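# Move glass beaker from door-side rack to window-side bench

## Task

Lift the glass beaker from the drying rack on the shelved bench by the door and set it upright, opening facing up, on the worktop of the shelved bench by the window. The task fails if the beaker reaches the floor, if it breaks (a drop beyond a few centimetres or a hard impact can do this), or if the robot topples or is left leaning.

## Robot and tools

Robot: TidyBot++, a wheeled base 0.54 m long, 0.50 m wide and 0.38 m tall, driven by four powered casters. It carries one seven-joint arm with a two-finger gripper. The shoulder sits 0.12 m ahead of the base centre and 0.68 m up. Cameras: base_camera on the chassis and wrist_camera, which looks along the hand. The arm begins folded with the hand pointing down; folded, the wrist sticks out up to 0.08 m past the front of the base.

Frames (metres). Base frame: origin on the floor below the base centre, x ahead, y to the left, z up. The odometry frame is the base frame as it was when the scene began. hand_pose is reported in the base frame and marks the point between the two finger pads; the hand's own z axis runs out along the fingers and the fingers close along its y axis. base_odometry counts wheel rotation only, so wheel slip shows up as travel; heading is in radians, left positive, between -3.142 and 3.142. base_tilt is in degrees, with leaning forward or right counted positive.

Tool move: one action per call. Motion keys:
- base: an object with any of translate_m (forward positive, -2 to 2 m), strafe_m (left positive, -2 to 2 m), rotate_rad (counter-clockwise from above positive, -6.3 to 6.3 rad). All three are offsets relative to where the base stood at its last reported state, measured along the base axes at the moment the command begins.
- joints: an object of absolute targets keyed by name: joint_1_rad to joint_7_rad in radians, plus gripper_pos from 0 (open, about 85 mm between pads) to 1 (closed). Ranges: joint_2_rad within ±2.249, joint_4_rad within ±2.579, joint_6_rad within ±2.099; joints 1, 3, 5 and 7 can turn without limit but take the shorter direction, so rotate them in steps below half a turn. joint_1_rad positive turns the arm clockwise seen from above, which is the opposite sense to rotate_rad. With the hand pointing down, joint_7_rad at 1.57 makes the fingers open toward left and right.
- target: a single list of seven numbers [x, y, z, qw, qx, qy, qz], an absolute hand pose in the base frame given in metres plus a unit quaternion, in the same form as the hand_pose line. Alongside target, joints may only carry gripper_pos.
- speeds: optional caps on this action's top speed: translate_m and strafe_m 0.05 to 0.5 m/s, rotate_rad 0.1 to 1.57 rad/s, and gripper_pos. When translating and strafing together, give the speed under just one of the two keys.
- cameras: a list drawn from base_camera, wrist_camera, all; [] returns no images. blocking: true (the default) returns once everything is at rest; false returns within about half a second and you check progress with wait(0).
A move without any action simply reports state and images. Unknown keys make a call invalid; values outside their range get it refused, and a refusal or an uncommanded stop cancels the remaining move, wait and finished_scene calls in that reply.

Other tools: wait(seconds 0 to 10, cameras); stop(cameras) brakes every running motion; zoom_image(camera, region [x0, y0, x1, y1] in pixels, at most 504 by 504) enlarges part of the latest image; read_manual returns licence texts; finished_scene(scene) ends the current scene for good.

Reading results: the move line says done or gives the worst status. base_status, joint_status and hand_status report moving, done, off_target, not_followed, contact_stop, time_out, torque_fault or limit_stop_at_motor_heat. hand_status done means within 10 mm and 2 degrees; off_target by a few cm is common, so fix it by adding (desired minus measured hand_pose) to your previous target. hand_target shows where the joint targets would put the hand; to keep a loaded hand still, resend hand_target rather than hand_pose. joint command not followed or pose unreachable means a check held the arm back, often for self-collision (see cause:). ARM HIT signals a hard strike on the base or the arm itself. motor_effort gives each motor's load in percent, with the peak of the last action in brackets. Motor temperatures are listed per joint; MOTOR HOT appears at 60 °C and an over-temperature stop comes at 75 °C. on_its_own lists motion you did not command.

Practical limits: a hand pointing down reaches at most about 0.94 m high, and only near the base. The arm sags under a load and does not stop for obstacles, pressing on whatever it meets. Unreachable poses wander for up to 10 s before time_out. A grasped object touching down shows as hand_pose ceasing to descend while efforts shift slightly. Closed fingertips reach about 20 mm beyond the hand point.

Avoid: dropping or knocking the glass beaker, releasing it before it rests on the surface, squeezing hard while it still sits on the rack, swinging it fast, or shoving furniture. Do not drive or turn while the arm is caught on something high up, nor reach far or swing sideways with the arm stretched, as the robot can tip; backing off or retracting the arm rights a lean. Driving the arm into objects can cause a torque fault (limits 104.5 N m for joints 1 to 4, 51.3 N m for joints 5 to 7), which freezes the arm for 10 s. A blocked base keeps pushing until it times out after 14 s. Occasionally a loose object may be nudged by an outside disturbance.

Each tool is called as name([rows], argument=value, ...), one row to a line, values as JSON.

## Session

move()

Scene clock: 0.00 s.
Motor temperatures (°C): [35 34 29 37 35 42 43]
base_odometry: x=+0.000 y=+0.000 heading=+0.000
base_tilt: forward=+0.3 right=-0.1
base_status: not commanded
joint_positions: joint_1_rad=-0.001 joint_2_rad=-0.344 joint_3_rad=+3.131 joint_4_rad=-2.530 joint_5_rad=+0.021 joint_6_rad=-0.838 joint_7_rad=+1.607 gripper_pos=+0.000
joint_status: not commanded
motor_effort: joint_1_rad=-1 joint_2_rad=-1 joint_3_rad=+0 joint_4_rad=+10 joint_5_rad=+0 joint_6_rad=+1 joint_7_rad=+0
hand_pose: x=+0.2702 y=-0.0022 z=+0.5873 quat_wxyz=(+0.011, +0.998, +0.030, +0.058) (m; base frame)
hand_target: x=+0.2703 y=-0.0022 z=+0.5873 quat_wxyz=(+0.011, +0.998, +0.030, +0.058) (m; base frame)
hand_status: not commanded
pictures: base_camera, wrist_camera
Images, in order (width x height): base_camera 644x364, wrist_camera 644x476.

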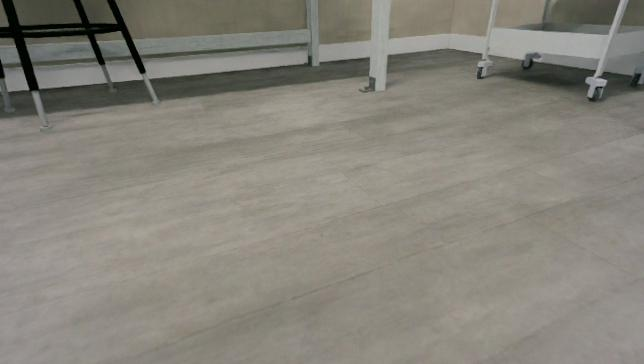

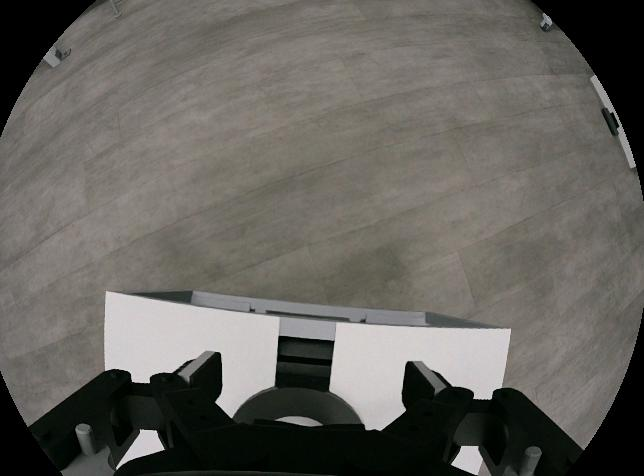

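move(joints={"joint_4_rad": -2.1, "joint_6_rad": 0.2})

Scene clock: 32.07 s.
Motor temperatures (°C): [34 33 29 36 34 42 43]
move: done
base_odometry: x=+0.000 y=+0.000 heading=+0.000
base_tilt: forward=+0.3 right=-0.1
base_status: not commanded
joint_positions: joint_1_rad=-0.001 joint_2_rad=-0.344 joint_3_rad=+3.131 joint_4_rad=-2.134 joint_5_rad=+0.021 joint_6_rad=+0.127 joint_7_rad=+1.607 gripper_pos=+0.000
joint_status: all done
motor_effort: joint_1_rad=-1(1) joint_2_rad=-8(9) joint_3_rad=+1(1) joint_4_rad=+17(17) joint_5_rad=+0(1) joint_6_rad=+10(10) joint_7_rad=+0(0)
hand_pose: x=+0.5938 y=+0.0085 z=+0.9806 quat_wxyz=(+0.016, +0.739, +0.027, +0.673) (m; base frame)
hand_target: x=+0.5973 y=+0.0091 z=+1.0244 quat_wxyz=(+0.016, +0.701, +0.027, +0.712) (m; base frame)
hand_status: not commanded
pictures: base_camera, wrist_camera
Images, in order (width x height): base_camera 644x364, wrist_camera 644x476.

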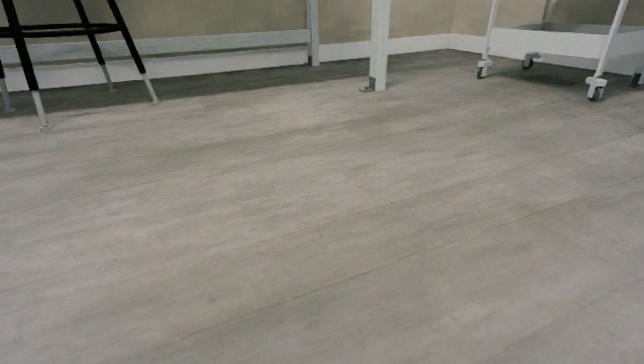

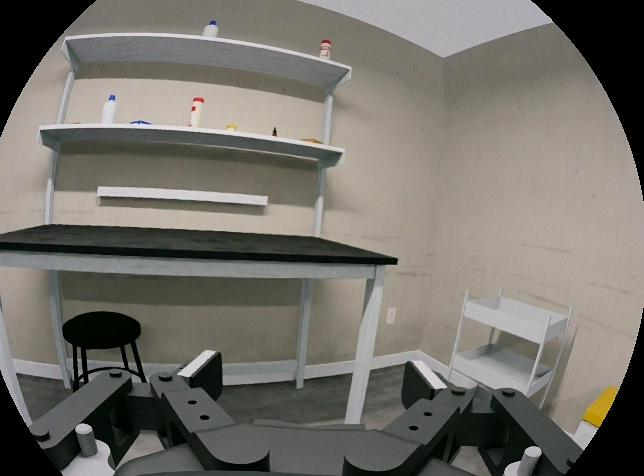

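move(base={"rotate_rad": -1.3})

move(base={"rotate_rad": -1.3})

move(base={"rotate_rad": -1.3})

move(base={"rotate_rad": -1.3})

Scene clock: 38.23 s.
Motor temperatures (°C): [34 33 29 36 34 42 43]
move: done
base_odometry: x=+0.000 y=+0.000 heading=-1.299
base_tilt: forward=+0.4 right=-0.1
base_status: done
joint_positions: joint_1_rad=-0.001 joint_2_rad=-0.344 joint_3_rad=+3.131 joint_4_rad=-2.134 joint_5_rad=+0.021 joint_6_rad=+0.131 joint_7_rad=+1.607 gripper_pos=+0.000
joint_status: not commanded
motor_effort: joint_1_rad=+0(2) joint_2_rad=-8(11) joint_3_rad=+0(2) joint_4_rad=+17(18) joint_5_rad=+0(0) joint_6_rad=+9(10) joint_7_rad=+0(0)
hand_pose: x=+0.5939 y=+0.0083 z=+0.9819 quat_wxyz=(+0.016, +0.737, +0.027, +0.675) (m; base frame)
hand_target: x=+0.5973 y=+0.0091 z=+1.0244 quat_wxyz=(+0.016, +0.701, +0.027, +0.712) (m; base frame)
hand_status: not commanded
pictures: base_camera, wrist_camera
Images, in order (width x height): base_camera 644x364, wrist_camera 644x476.

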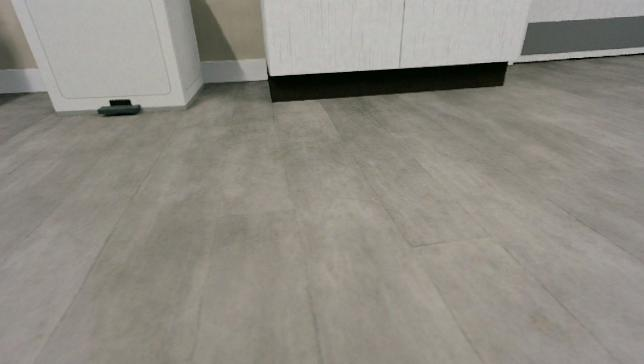

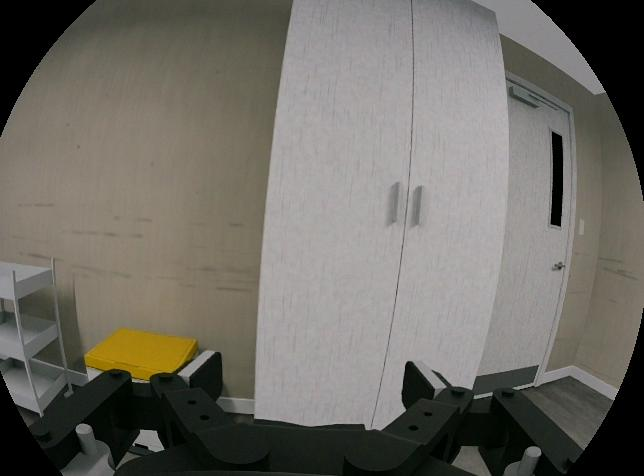

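Scene clock: 40.37 s.
Motor temperatures (°C): [34 33 29 36 34 42 43]
move: done
base_odometry: x=+0.000 y=+0.000 heading=-2.598
base_tilt: forward=+0.4 right=-0.1
base_status: done
joint_positions: joint_1_rad=-0.001 joint_2_rad=-0.344 joint_3_rad=+3.132 joint_4_rad=-2.134 joint_5_rad=+0.021 joint_6_rad=+0.131 joint_7_rad=+1.607 gripper_pos=+0.000
joint_status: not commanded
motor_effort: joint_1_rad=+0(2) joint_2_rad=-8(10) joint_3_rad=+1(2) joint_4_rad=+17(17) joint_5_rad=+0(1) joint_6_rad=+9(10) joint_7_rad=+0(0)
hand_pose: x=+0.5940 y=+0.0078 z=+0.9819 quat_wxyz=(+0.016, +0.737, +0.027, +0.675) (m; base frame)
hand_target: x=+0.5973 y=+0.0091 z=+1.0244 quat_wxyz=(+0.016, +0.701, +0.027, +0.712) (m; base frame)
hand_status: not commanded
pictures: base_camera, wrist_camera
Images, in order (width x height): base_camera 644x364, wrist_camera 644x476.

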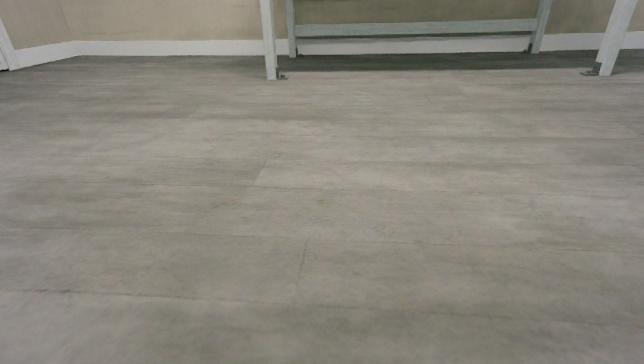

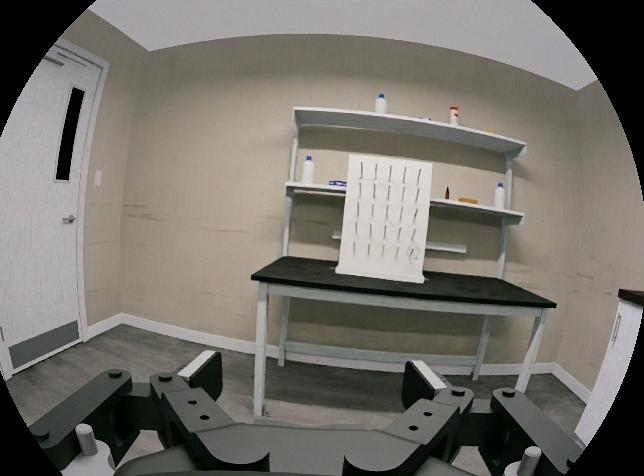

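Scene clock: 42.47 s.
Motor temperatures (°C): [34 33 29 36 34 42 43]
move: done
base_odometry: x=+0.000 y=+0.000 heading=+2.386
base_tilt: forward=+0.4 right=-0.1
base_status: done
joint_positions: joint_1_rad=-0.001 joint_2_rad=-0.344 joint_3_rad=+3.133 joint_4_rad=-2.134 joint_5_rad=+0.021 joint_6_rad=+0.131 joint_7_rad=+1.607 gripper_pos=+0.000
joint_status: not commanded
motor_effort: joint_1_rad=+0(2) joint_2_rad=-8(10) joint_3_rad=+0(3) joint_4_rad=+17(17) joint_5_rad=+0(1) joint_6_rad=+9(10) joint_7_rad=+0(0)
hand_pose: x=+0.5940 y=+0.0074 z=+0.9820 quat_wxyz=(+0.016, +0.737, +0.026, +0.675) (m; base frame)
hand_target: x=+0.5973 y=+0.0091 z=+1.0244 quat_wxyz=(+0.016, +0.701, +0.027, +0.712) (m; base frame)
hand_status: not commanded
pictures: base_camera, wrist_camera
Images, in order (width x height): base_camera 644x364, wrist_camera 644x476.

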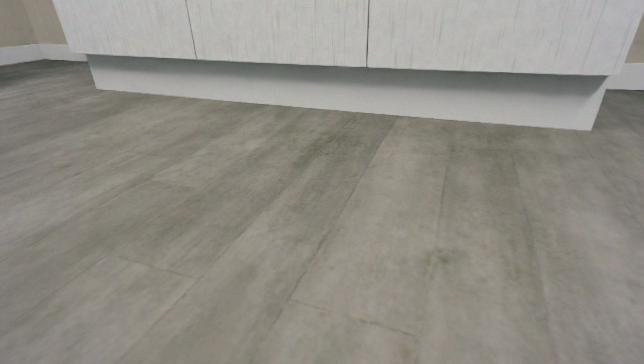

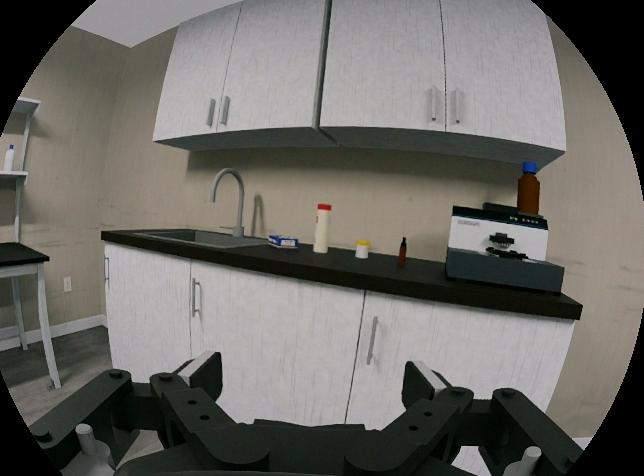

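Scene clock: 44.60 s.
Motor temperatures (°C): [34 33 28 36 34 42 43]
move: done
base_odometry: x=+0.000 y=+0.000 heading=+1.087
base_tilt: forward=+0.4 right=-0.1
base_status: done
joint_positions: joint_1_rad=-0.001 joint_2_rad=-0.344 joint_3_rad=+3.133 joint_4_rad=-2.134 joint_5_rad=+0.021 joint_6_rad=+0.131 joint_7_rad=+1.607 gripper_pos=+0.000
joint_status: not commanded
motor_effort: joint_1_rad=+0(2) joint_2_rad=-8(10) joint_3_rad=+1(2) joint_4_rad=+17(17) joint_5_rad=+0(1) joint_6_rad=+9(10) joint_7_rad=+0(0)
hand_pose: x=+0.5940 y=+0.0071 z=+0.9820 quat_wxyz=(+0.017, +0.737, +0.026, +0.675) (m; base frame)
hand_target: x=+0.5973 y=+0.0091 z=+1.0244 quat_wxyz=(+0.016, +0.701, +0.027, +0.712) (m; base frame)
hand_status: not commanded
pictures: base_camera, wrist_camera
Images, in order (width x height): base_camera 644x364, wrist_camera 644x476.

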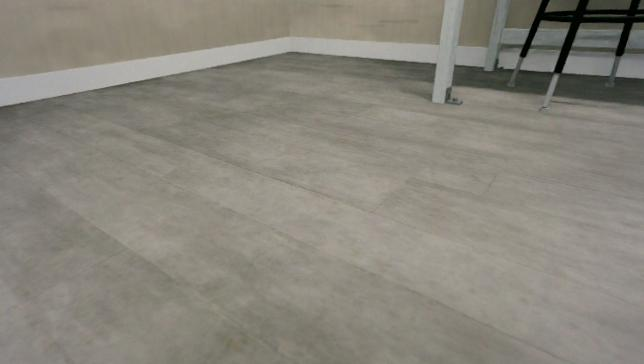

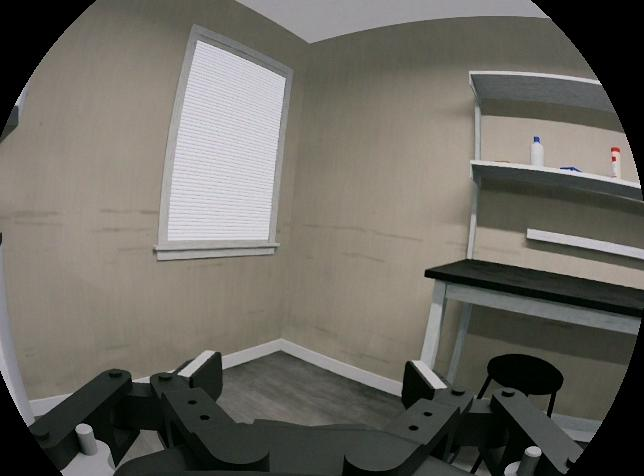

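move(base={"rotate_rad": 2.646})

zoom_image(camera="wrist_camera", region=[240, 140, 540, 340])

Scene clock: 112.97 s.
Motor temperatures (°C): [34 32 28 35 34 42 43]
move: done
base_odometry: x=+0.000 y=+0.000 heading=-2.551
base_tilt: forward=+0.3 right=-0.1
base_status: done
joint_positions: joint_1_rad=+0.000 joint_2_rad=-0.344 joint_3_rad=+3.134 joint_4_rad=-2.134 joint_5_rad=+0.021 joint_6_rad=+0.131 joint_7_rad=+1.607 gripper_pos=+0.000
joint_status: not commanded
motor_effort: joint_1_rad=-1(2) joint_2_rad=-7(10) joint_3_rad=+1(3) joint_4_rad=+17(17) joint_5_rad=+0(1) joint_6_rad=+9(10) joint_7_rad=+0(0)
hand_pose: x=+0.5940 y=+0.0064 z=+0.9820 quat_wxyz=(+0.017, +0.737, +0.026, +0.675) (m; base frame)
hand_target: x=+0.5973 y=+0.0091 z=+1.0244 quat_wxyz=(+0.016, +0.701, +0.027, +0.712) (m; base frame)
hand_status: not commanded
pictures: base_camera, wrist_camera
Images, in order (width x height): base_camera 644x364, wrist_camera 644x476.

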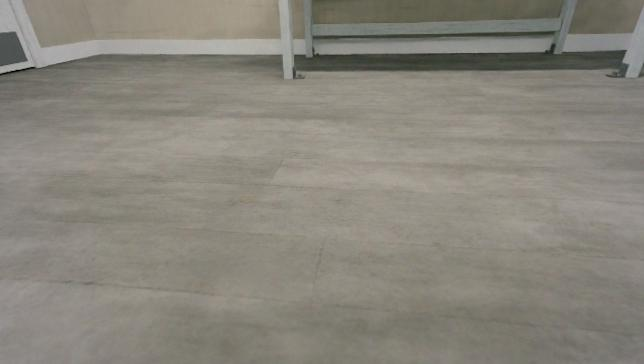

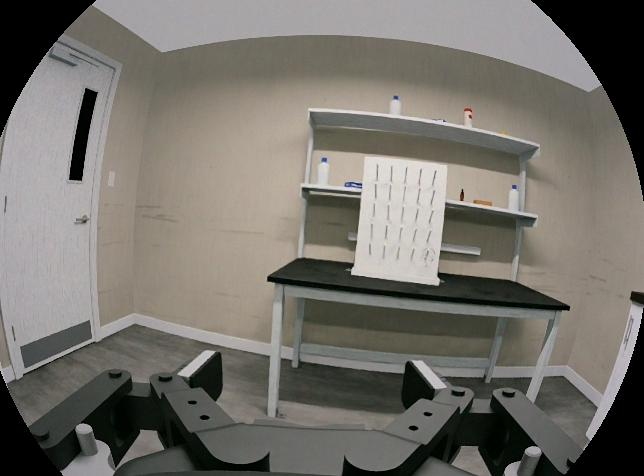

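Scaled by 1.680.

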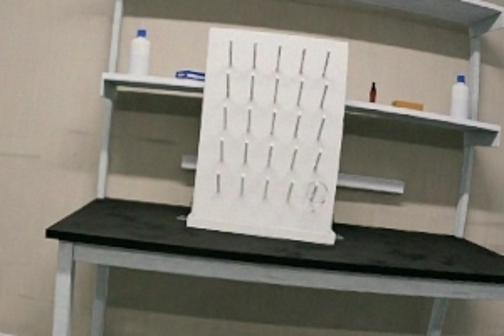

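move(base={"translate_m": 0.45, "strafe_m": -0.55})

zoom_image(camera="wrist_camera", region=[200, 120, 450, 340])

Scene clock: 125.50 s.
Motor temperatures (°C): [34 32 28 35 34 42 43]
move: done
base_odometry: x=-0.680 y=+0.206 heading=-2.550
base_tilt: forward=+0.4 right=+0.0
base_status: done
joint_positions: joint_1_rad=+0.000 joint_2_rad=-0.344 joint_3_rad=+3.134 joint_4_rad=-2.134 joint_5_rad=+0.021 joint_6_rad=+0.133 joint_7_rad=+1.607 gripper_pos=+0.000
joint_status: not commanded
motor_effort: joint_1_rad=+0(2) joint_2_rad=-8(11) joint_3_rad=+1(3) joint_4_rad=+17(17) joint_5_rad=+0(1) joint_6_rad=+10(10) joint_7_rad=+0(0)
hand_pose: x=+0.5940 y=+0.0065 z=+0.9825 quat_wxyz=(+0.017, +0.737, +0.026, +0.676) (m; base frame)
hand_target: x=+0.5973 y=+0.0091 z=+1.0244 quat_wxyz=(+0.016, +0.701, +0.027, +0.712) (m; base frame)
hand_status: not commanded
pictures: base_camera, wrist_camera
Images, in order (width x height): base_camera 644x364, wrist_camera 644x476.

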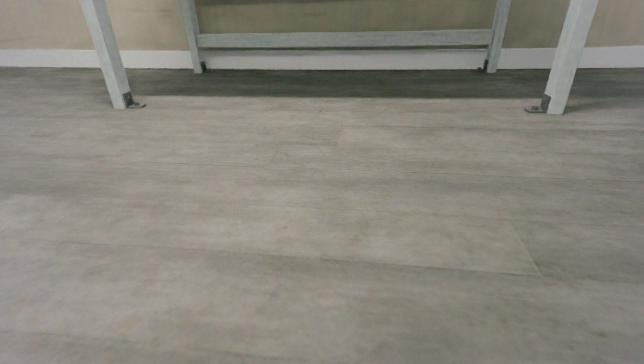

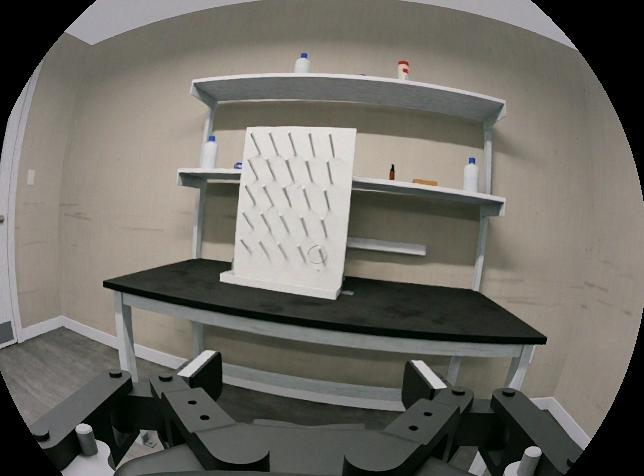

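Scaled by 2.016.

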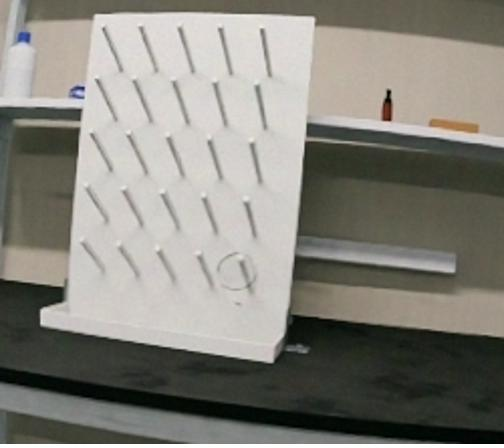

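move(joints={"joint_1_rad": 0, "joint_2_rad": 0.3, "joint_3_rad": 3.14, "joint_4_rad": -1.75, "joint_5_rad": -1.57, "joint_6_rad": -1.57, "joint_7_rad": 1.7}, base={"translate_m": 0.6, "strafe_m": -0.5})

Scene clock: 293.57 s.
Motor temperatures (°C): [33 31 27 34 33 41 42]
move: done
base_odometry: x=-1.457 y=+0.287 heading=-2.551
base_tilt: forward=+0.3 right=-0.1
base_status: done
joint_positions: joint_1_rad=+0.000 joint_2_rad=+0.280 joint_3_rad=+3.134 joint_4_rad=-1.782 joint_5_rad=-1.515 joint_6_rad=-1.505 joint_7_rad=+1.634 gripper_pos=+0.000
joint_status: all done
motor_effort: joint_1_rad=+0(3) joint_2_rad=-21(25) joint_3_rad=-1(4) joint_4_rad=+11(17) joint_5_rad=-8(9) joint_6_rad=-4(10) joint_7_rad=+0(1)
hand_pose: x=+0.5200 y=+0.3137 z=+0.9138 quat_wxyz=(-0.665, +0.716, -0.164, -0.135) (m; base frame)
hand_target: x=+0.5221 y=+0.3128 z=+0.9390 quat_wxyz=(-0.696, +0.697, -0.123, -0.123) (m; base frame)
hand_status: not commanded
pictures: base_camera, wrist_camera
Images, in order (width x height): base_camera 644x364, wrist_camera 644x476.

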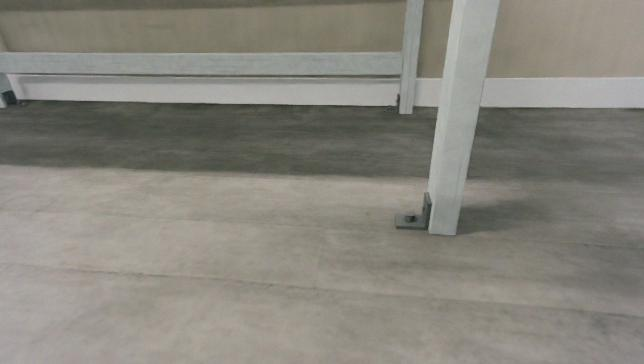

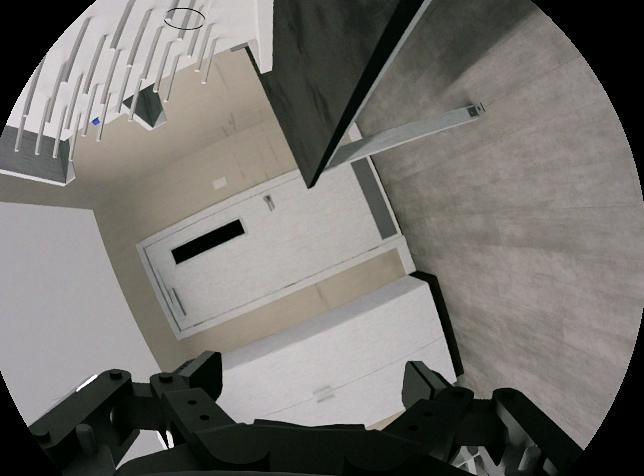

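zoom_image(camera="wrist_camera", region=[0, 0, 300, 200])

Scaled by 1.680.

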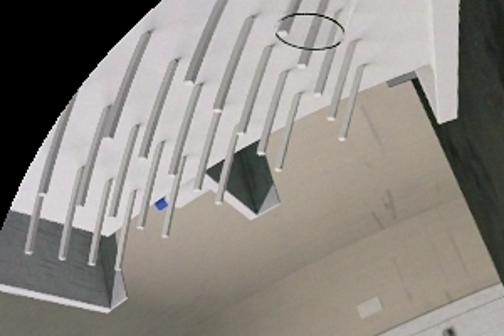

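move(base={"translate_m": 0.28}, speeds={"translate_m": 0.25})

zoom_image(camera="wrist_camera", region=[180, 20, 480, 240])

Scene clock: 340.70 s.
Motor temperatures (°C): [33 31 27 34 33 41 42]
move: done
base_odometry: x=-1.690 y=+0.131 heading=-2.551
base_tilt: forward=+0.4 right=-0.1
base_status: done
joint_positions: joint_1_rad=+0.000 joint_2_rad=+0.284 joint_3_rad=+3.134 joint_4_rad=-1.781 joint_5_rad=-1.519 joint_6_rad=-1.512 joint_7_rad=+1.634 gripper_pos=+0.000
joint_status: not commanded
motor_effort: joint_1_rad=+0(2) joint_2_rad=-21(24) joint_3_rad=-2(3) joint_4_rad=+11(12) joint_5_rad=-8(9) joint_6_rad=-4(5) joint_7_rad=+0(0)
hand_pose: x=+0.5201 y=+0.3138 z=+0.9146 quat_wxyz=(-0.667, +0.714, -0.163, -0.138) (m; base frame)
hand_target: x=+0.5221 y=+0.3128 z=+0.9390 quat_wxyz=(-0.696, +0.697, -0.123, -0.123) (m; base frame)
hand_status: not commanded
pictures: base_camera, wrist_camera
Images, in order (width x height): base_camera 644x364, wrist_camera 644x476.

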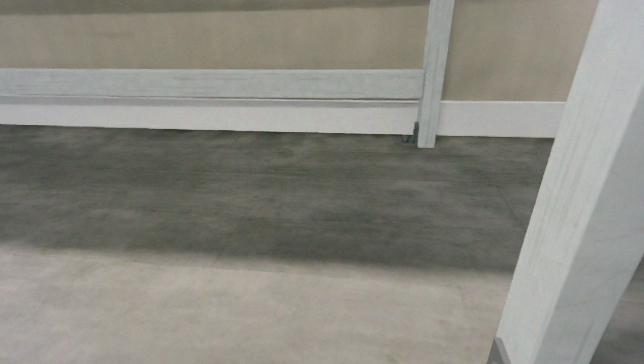

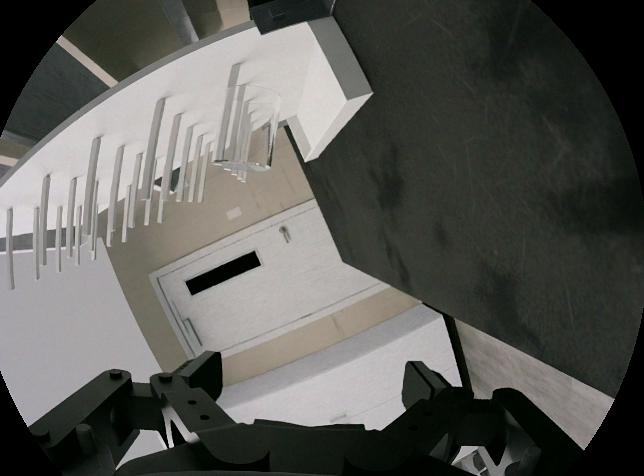

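Scaled by 1.680.

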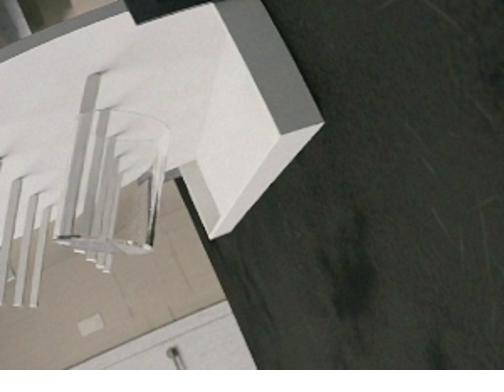

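move(joints={"joint_1_rad": 0, "joint_2_rad": 0.75, "joint_3_rad": 3.14, "joint_4_rad": -1.05, "joint_5_rad": -1.62, "joint_6_rad": -1.63, "joint_7_rad": 1.29})

zoom_image(camera="wrist_camera", region=[180, 60, 480, 340])

Scene clock: 374.53 s.
Motor temperatures (°C): [33 31 27 34 33 41 42]
move: done
base_odometry: x=-1.690 y=+0.131 heading=-2.551
base_tilt: forward=+0.4 right=-0.1
base_status: not commanded
joint_positions: joint_1_rad=+0.000 joint_2_rad=+0.718 joint_3_rad=+3.134 joint_4_rad=-1.089 joint_5_rad=-1.564 joint_6_rad=-1.569 joint_7_rad=+1.358 gripper_pos=+0.000
joint_status: all done
motor_effort: joint_1_rad=+0(2) joint_2_rad=-35(37) joint_3_rad=-3(5) joint_4_rad=+12(13) joint_5_rad=-9(10) joint_6_rad=-2(4) joint_7_rad=+0(1)
hand_pose: x=+0.6997 y=+0.3144 z=+0.9250 quat_wxyz=(-0.688, +0.691, -0.155, -0.159) (m; base frame)
hand_target: x=+0.6972 y=+0.3118 z=+0.9380 quat_wxyz=(-0.701, +0.667, -0.156, -0.200) (m; base frame)
hand_status: not commanded
pictures: base_camera, wrist_camera
Images, in order (width x height): base_camera 644x364, wrist_camera 644x476.

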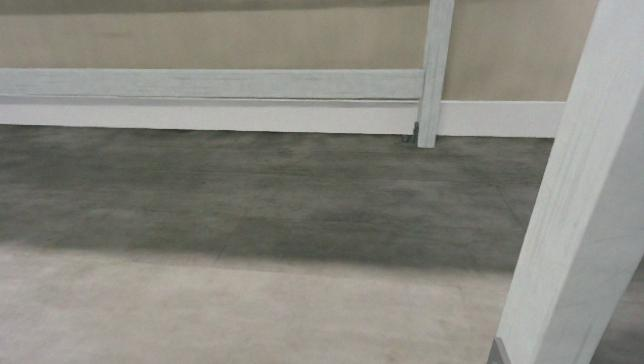

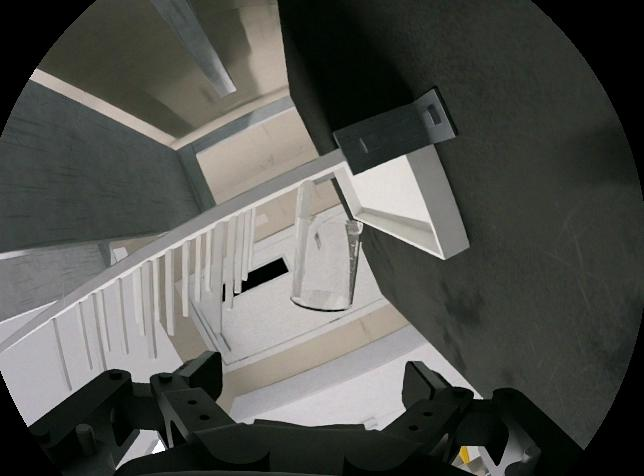

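Scaled by 1.680.

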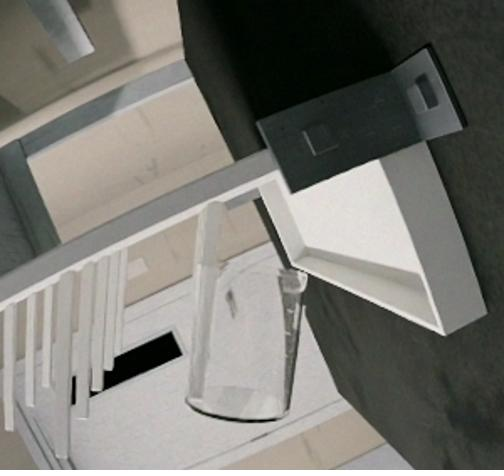

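move(joints={"joint_2_rad": 0.832, "joint_4_rad": -0.9325, "joint_7_rad": 1.144})

zoom_image(camera="wrist_camera", region=[180, 100, 480, 380])

Scene clock: 473.97 s.
Motor temperatures (°C): [33 32 26 33 33 40 42]
move: done
base_odometry: x=-1.690 y=+0.131 heading=-2.551
base_tilt: forward=+0.4 right=-0.1
base_status: not commanded
joint_positions: joint_1_rad=+0.000 joint_2_rad=+0.802 joint_3_rad=+3.134 joint_4_rad=-0.969 joint_5_rad=-1.566 joint_6_rad=-1.571 joint_7_rad=+1.211 gripper_pos=+0.000
joint_status: all done
motor_effort: joint_1_rad=+0(1) joint_2_rad=-37(38) joint_3_rad=-4(5) joint_4_rad=+13(14) joint_5_rad=-9(9) joint_6_rad=-2(2) joint_7_rad=+0(1)
hand_pose: x=+0.7273 y=+0.3143 z=+0.9129 quat_wxyz=(-0.679, +0.680, -0.193, -0.198) (m; base frame)
hand_target: x=+0.7231 y=+0.3117 z=+0.9239 quat_wxyz=(-0.688, +0.658, -0.192, -0.239) (m; base frame)
hand_status: not commanded
pictures: base_camera, wrist_camera
Images, in order (width x height): base_camera 644x364, wrist_camera 644x476.

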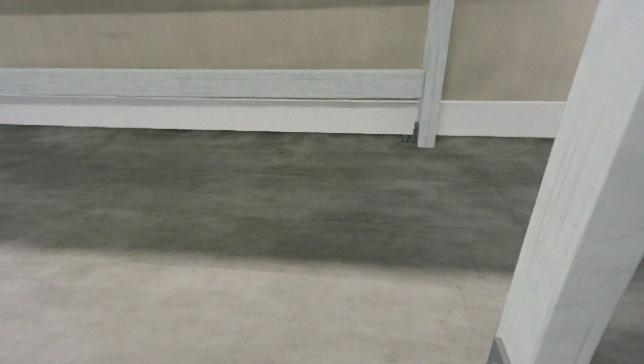

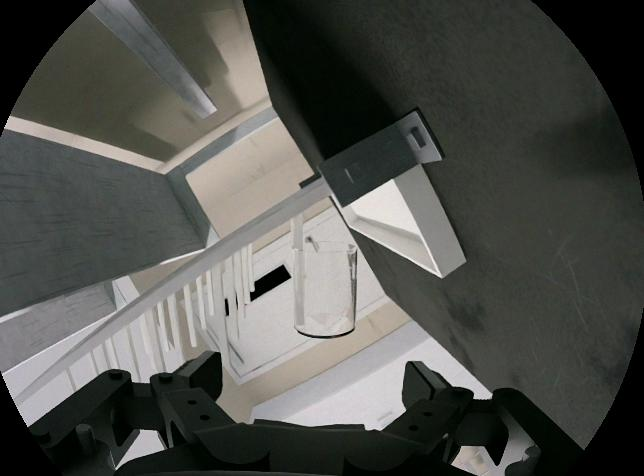

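Scaled by 1.680.

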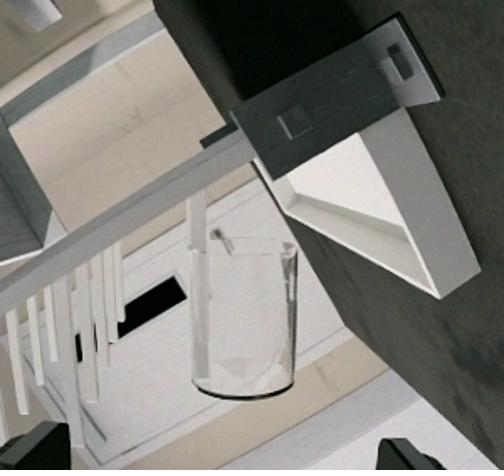

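move(base={"strafe_m": 0.1}, speeds={"strafe_m": 0.15})

zoom_image(camera="wrist_camera", region=[180, 120, 480, 400])

Scene clock: 517.77 s.
Motor temperatures (°C): [33 32 26 33 33 40 41]
move: done
base_odometry: x=-1.634 y=+0.048 heading=-2.551
base_tilt: forward=+0.4 right=-0.1
base_status: done
joint_positions: joint_1_rad=-0.004 joint_2_rad=+0.802 joint_3_rad=+3.134 joint_4_rad=-0.969 joint_5_rad=-1.567 joint_6_rad=-1.572 joint_7_rad=+1.210 gripper_pos=+0.000
joint_status: not commanded
motor_effort: joint_1_rad=+0(5) joint_2_rad=-36(37) joint_3_rad=-5(5) joint_4_rad=+13(13) joint_5_rad=-9(9) joint_6_rad=-2(2) joint_7_rad=+0(0)
hand_pose: x=+0.7260 y=+0.3166 z=+0.9131 quat_wxyz=(-0.679, +0.680, -0.192, -0.200) (m; base frame)
hand_target: x=+0.7231 y=+0.3117 z=+0.9239 quat_wxyz=(-0.688, +0.658, -0.192, -0.239) (m; base frame)
hand_status: not commanded
pictures: base_camera, wrist_camera
Images, in order (width x height): base_camera 644x364, wrist_camera 644x476.

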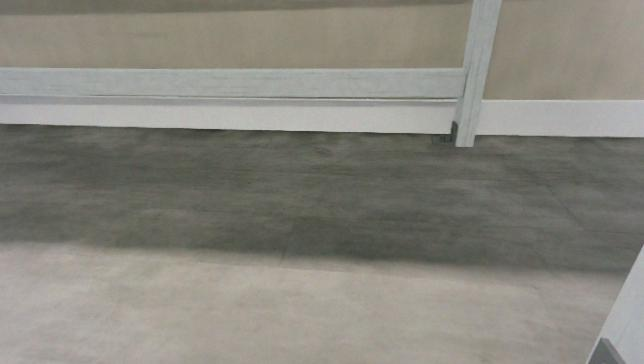

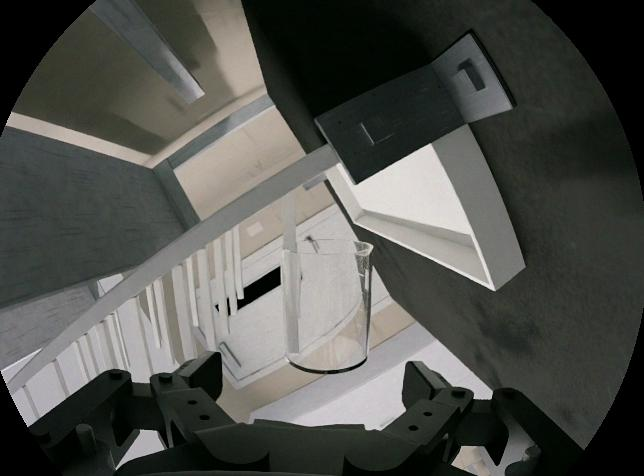

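Scaled by 1.680.

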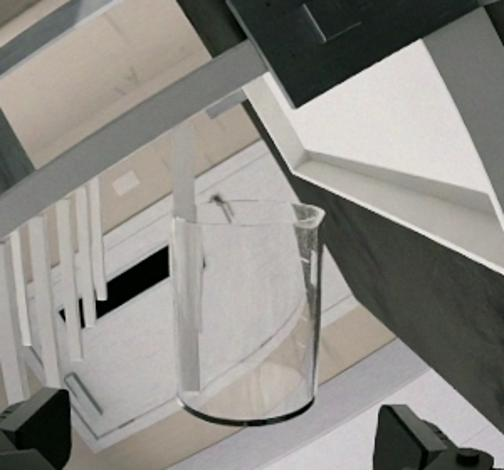

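move(joints={"joint_2_rad": 0.8457, "joint_4_rad": -0.9414, "joint_7_rad": 1.1666}, base={"strafe_m": 0.065}, speeds={"strafe_m": 0.1})

zoom_image(camera="wrist_camera", region=[180, 160, 480, 420])

Scene clock: 544.43 s.
Motor temperatures (°C): [33 33 26 33 33 40 41]
move: done
base_odometry: x=-1.598 y=-0.006 heading=-2.551
base_tilt: forward=+0.4 right=-0.1
base_status: done
joint_positions: joint_1_rad=-0.003 joint_2_rad=+0.812 joint_3_rad=+3.134 joint_4_rad=-0.969 joint_5_rad=-1.567 joint_6_rad=-1.573 joint_7_rad=+1.209 gripper_pos=+0.000
joint_status: all done
motor_effort: joint_1_rad=+0(4) joint_2_rad=-36(39) joint_3_rad=-4(5) joint_4_rad=+13(13) joint_5_rad=-9(9) joint_6_rad=-2(2) joint_7_rad=+0(1)
hand_pose: x=+0.7285 y=+0.3160 z=+0.9071 quat_wxyz=(-0.678, +0.679, -0.195, -0.203) (m; base frame)
hand_target: x=+0.7260 y=+0.3117 z=+0.9130 quat_wxyz=(-0.689, +0.657, -0.192, -0.238) (m; base frame)
hand_status: not commanded
pictures: base_camera, wrist_camera
Images, in order (width x height): base_camera 644x364, wrist_camera 644x476.

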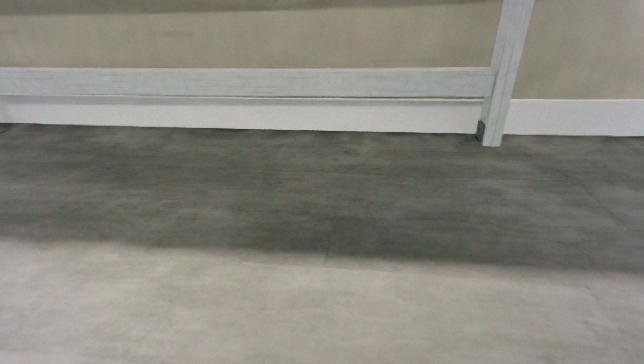

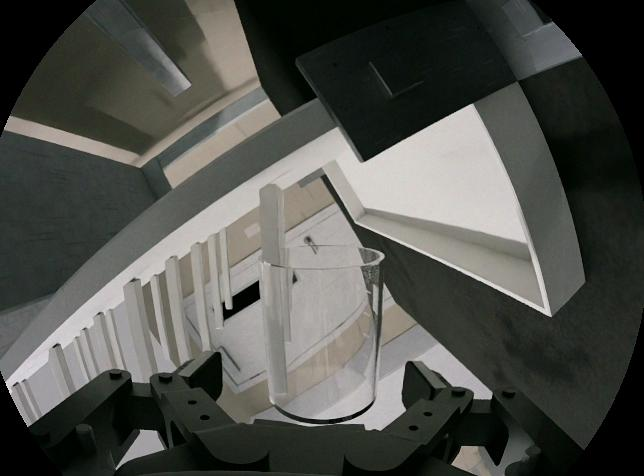

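Scaled by 1.680.

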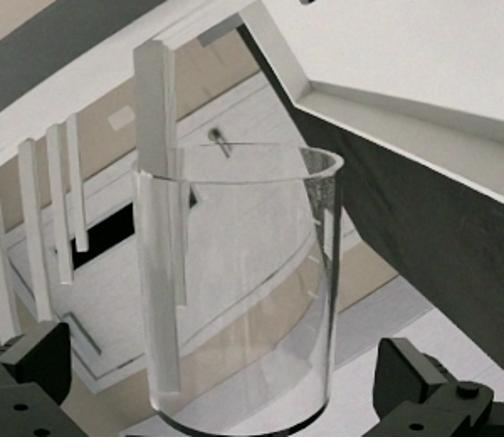

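move(joints={"joint_2_rad": 0.858, "joint_7_rad": 1.18})

zoom_image(camera="wrist_camera", region=[180, 160, 480, 420])

Scene clock: 566.03 s.
Motor temperatures (°C): [33 33 26 33 33 40 41]
move: done
base_odometry: x=-1.598 y=-0.006 heading=-2.551
base_tilt: forward=+0.4 right=-0.1
base_status: not commanded
joint_positions: joint_1_rad=-0.003 joint_2_rad=+0.823 joint_3_rad=+3.134 joint_4_rad=-0.969 joint_5_rad=-1.568 joint_6_rad=-1.573 joint_7_rad=+1.209 gripper_pos=+0.000
joint_status: all done
motor_effort: joint_1_rad=+0(1) joint_2_rad=-35(38) joint_3_rad=-4(5) joint_4_rad=+12(13) joint_5_rad=-9(9) joint_6_rad=-2(2) joint_7_rad=+0(1)
hand_pose: x=+0.7309 y=+0.3160 z=+0.9004 quat_wxyz=(-0.677, +0.677, -0.199, -0.207) (m; base frame)
hand_target: x=+0.7288 y=+0.3117 z=+0.9055 quat_wxyz=(-0.689, +0.657, -0.192, -0.238) (m; base frame)
hand_status: not commanded
pictures: base_camera, wrist_camera
Images, in order (width x height): base_camera 644x364, wrist_camera 644x476.

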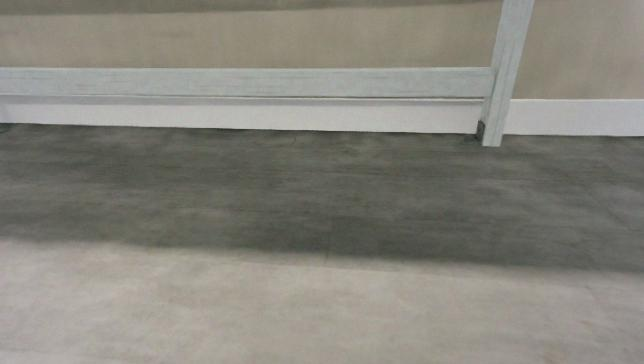

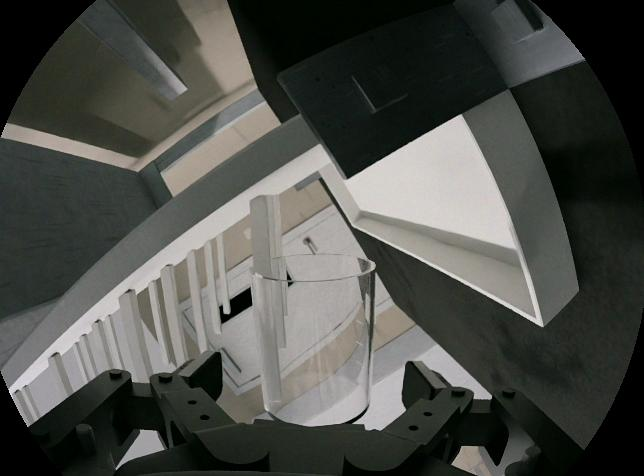

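Scaled by 1.680.

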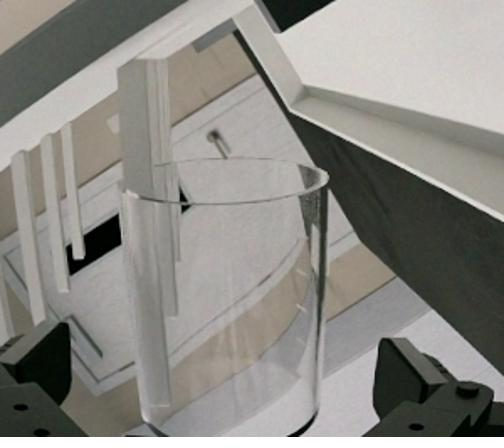

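move(joints={"joint_7_rad": 1.325}, base={"strafe_m": 0.035}, speeds={"strafe_m": 0.08})

zoom_image(camera="wrist_camera", region=[180, 200, 480, 460])

Scene clock: 580.33 s.
Motor temperatures (°C): [33 33 26 33 33 40 41]
move: done
base_odometry: x=-1.579 y=-0.036 heading=-2.552
base_tilt: forward=+0.4 right=-0.1
base_status: done
joint_positions: joint_1_rad=-0.001 joint_2_rad=+0.824 joint_3_rad=+3.134 joint_4_rad=-0.969 joint_5_rad=-1.568 joint_6_rad=-1.573 joint_7_rad=+1.314 gripper_pos=+0.000
joint_status: all done
motor_effort: joint_1_rad=+0(4) joint_2_rad=-37(38) joint_3_rad=-4(5) joint_4_rad=+12(13) joint_5_rad=-9(9) joint_6_rad=-2(2) joint_7_rad=+0(1)
hand_pose: x=+0.7315 y=+0.3148 z=+0.9002 quat_wxyz=(-0.687, +0.687, -0.164, -0.171) (m; base frame)
hand_target: x=+0.7288 y=+0.3117 z=+0.9055 quat_wxyz=(-0.704, +0.669, -0.144, -0.187) (m; base frame)
hand_status: not commanded
pictures: base_camera, wrist_camera
Images, in order (width x height): base_camera 644x364, wrist_camera 644x476.

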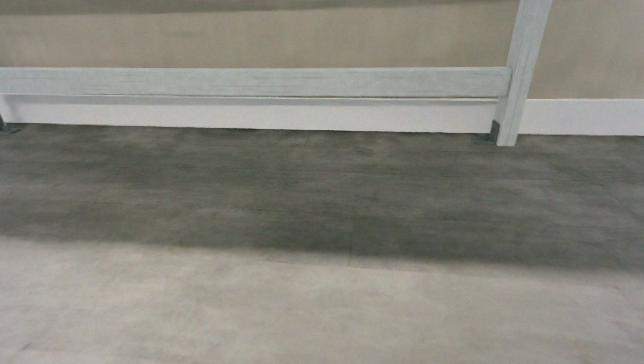

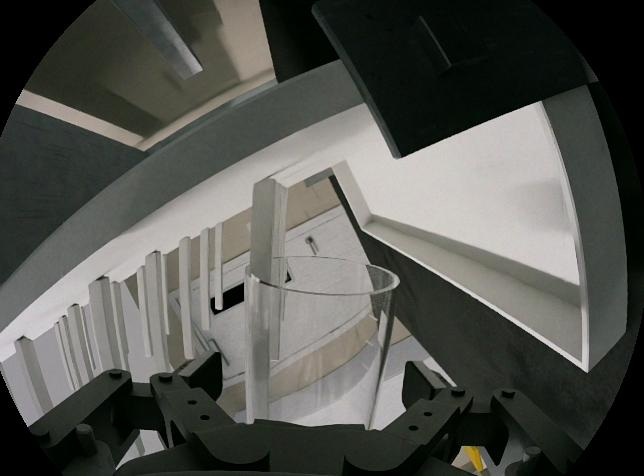

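Scaled by 1.680.

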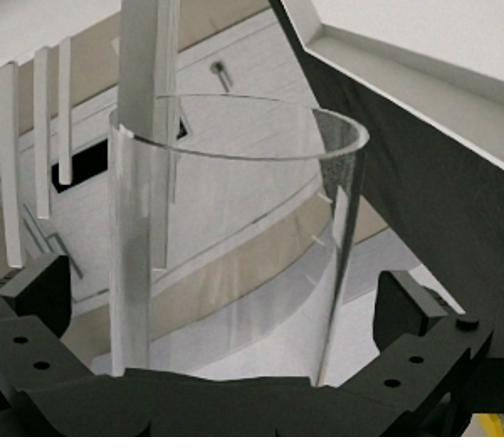

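move(base={"strafe_m": 0.032}, speeds={"strafe_m": 0.06})

zoom_image(camera="wrist_camera", region=[180, 200, 480, 460])

Scene clock: 589.90 s.
Motor temperatures (°C): [33 33 26 33 33 40 41]
move: done
base_odometry: x=-1.561 y=-0.063 heading=-2.552
base_tilt: forward=+0.4 right=-0.1
base_status: done
joint_positions: joint_1_rad=-0.001 joint_2_rad=+0.824 joint_3_rad=+3.134 joint_4_rad=-0.969 joint_5_rad=-1.568 joint_6_rad=-1.573 joint_7_rad=+1.314 gripper_pos=+0.000
joint_status: not commanded
motor_effort: joint_1_rad=+0(4) joint_2_rad=-36(39) joint_3_rad=-5(5) joint_4_rad=+12(13) joint_5_rad=-9(9) joint_6_rad=-2(2) joint_7_rad=+0(0)
hand_pose: x=+0.7315 y=+0.3149 z=+0.9000 quat_wxyz=(-0.687, +0.687, -0.164, -0.171) (m; base frame)
hand_target: x=+0.7288 y=+0.3117 z=+0.9055 quat_wxyz=(-0.704, +0.669, -0.144, -0.187) (m; base frame)
hand_status: not commanded
pictures: base_camera, wrist_camera
Images, in order (width x height): base_camera 644x364, wrist_camera 644x476.

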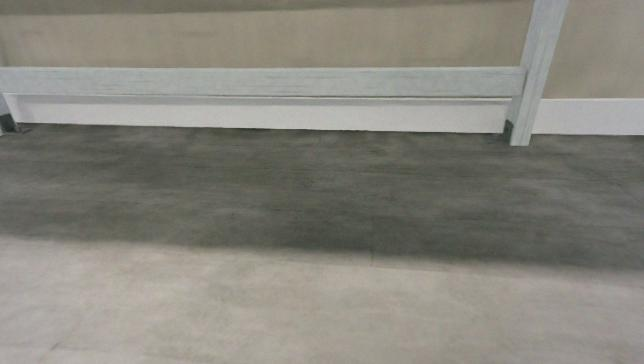

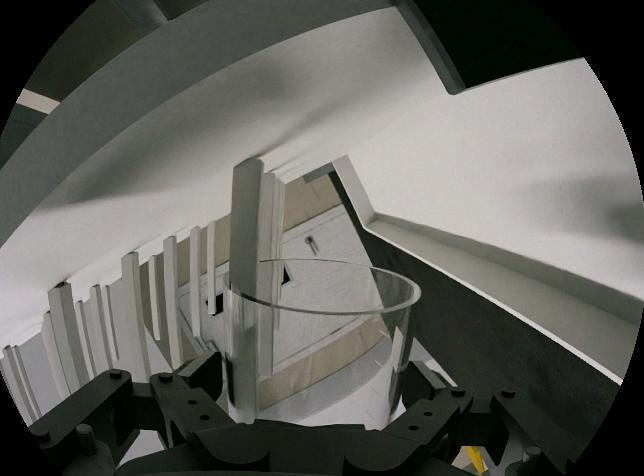

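Scaled by 1.680.

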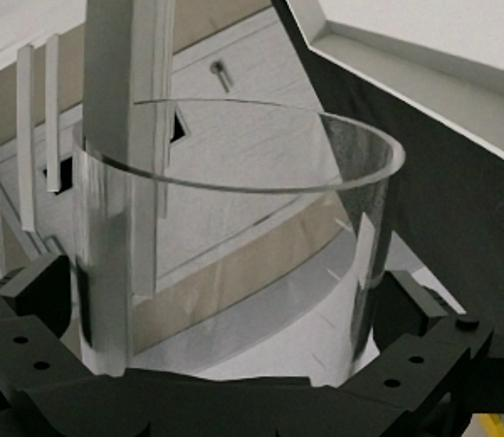

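move(joints={"gripper_pos": 0.22})

zoom_image(camera="wrist_camera", region=[180, 200, 480, 460])

Scene clock: 596.47 s.
Motor temperatures (°C): [33 33 26 33 33 40 41]
move: done
base_odometry: x=-1.561 y=-0.063 heading=-2.552
base_tilt: forward=+0.4 right=-0.1
base_status: not commanded
joint_positions: joint_1_rad=-0.001 joint_2_rad=+0.825 joint_3_rad=+3.134 joint_4_rad=-0.969 joint_5_rad=-1.568 joint_6_rad=-1.574 joint_7_rad=+1.314 gripper_pos=+0.208
joint_status: all done
motor_effort: joint_1_rad=+0(1) joint_2_rad=-38(39) joint_3_rad=-4(5) joint_4_rad=+13(13) joint_5_rad=-10(10) joint_6_rad=-2(2) joint_7_rad=+0(0)
hand_pose: x=+0.7315 y=+0.3149 z=+0.8995 quat_wxyz=(-0.687, +0.686, -0.164, -0.172) (m; base frame)
hand_target: x=+0.7288 y=+0.3117 z=+0.9055 quat_wxyz=(-0.704, +0.669, -0.144, -0.187) (m; base frame)
hand_status: not commanded
pictures: base_camera, wrist_camera
Images, in order (width x height): base_camera 644x364, wrist_camera 644x476.

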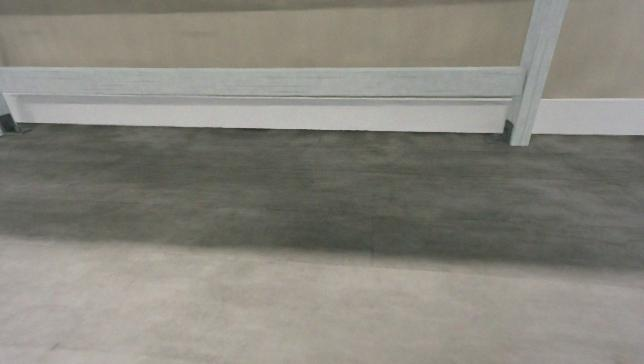

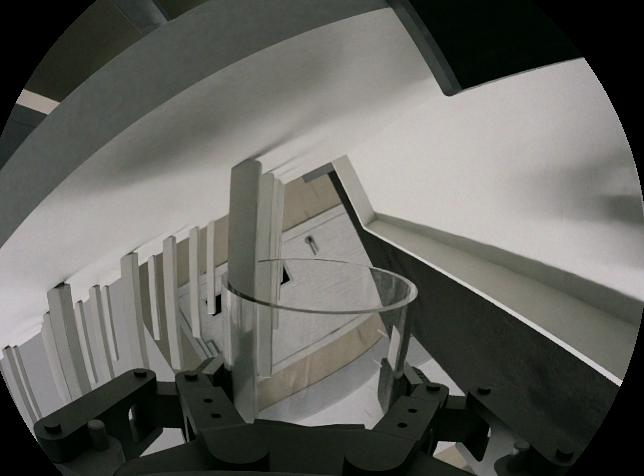

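Scaled by 1.680.

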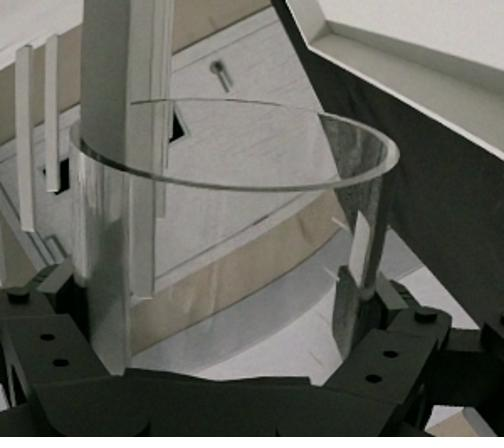

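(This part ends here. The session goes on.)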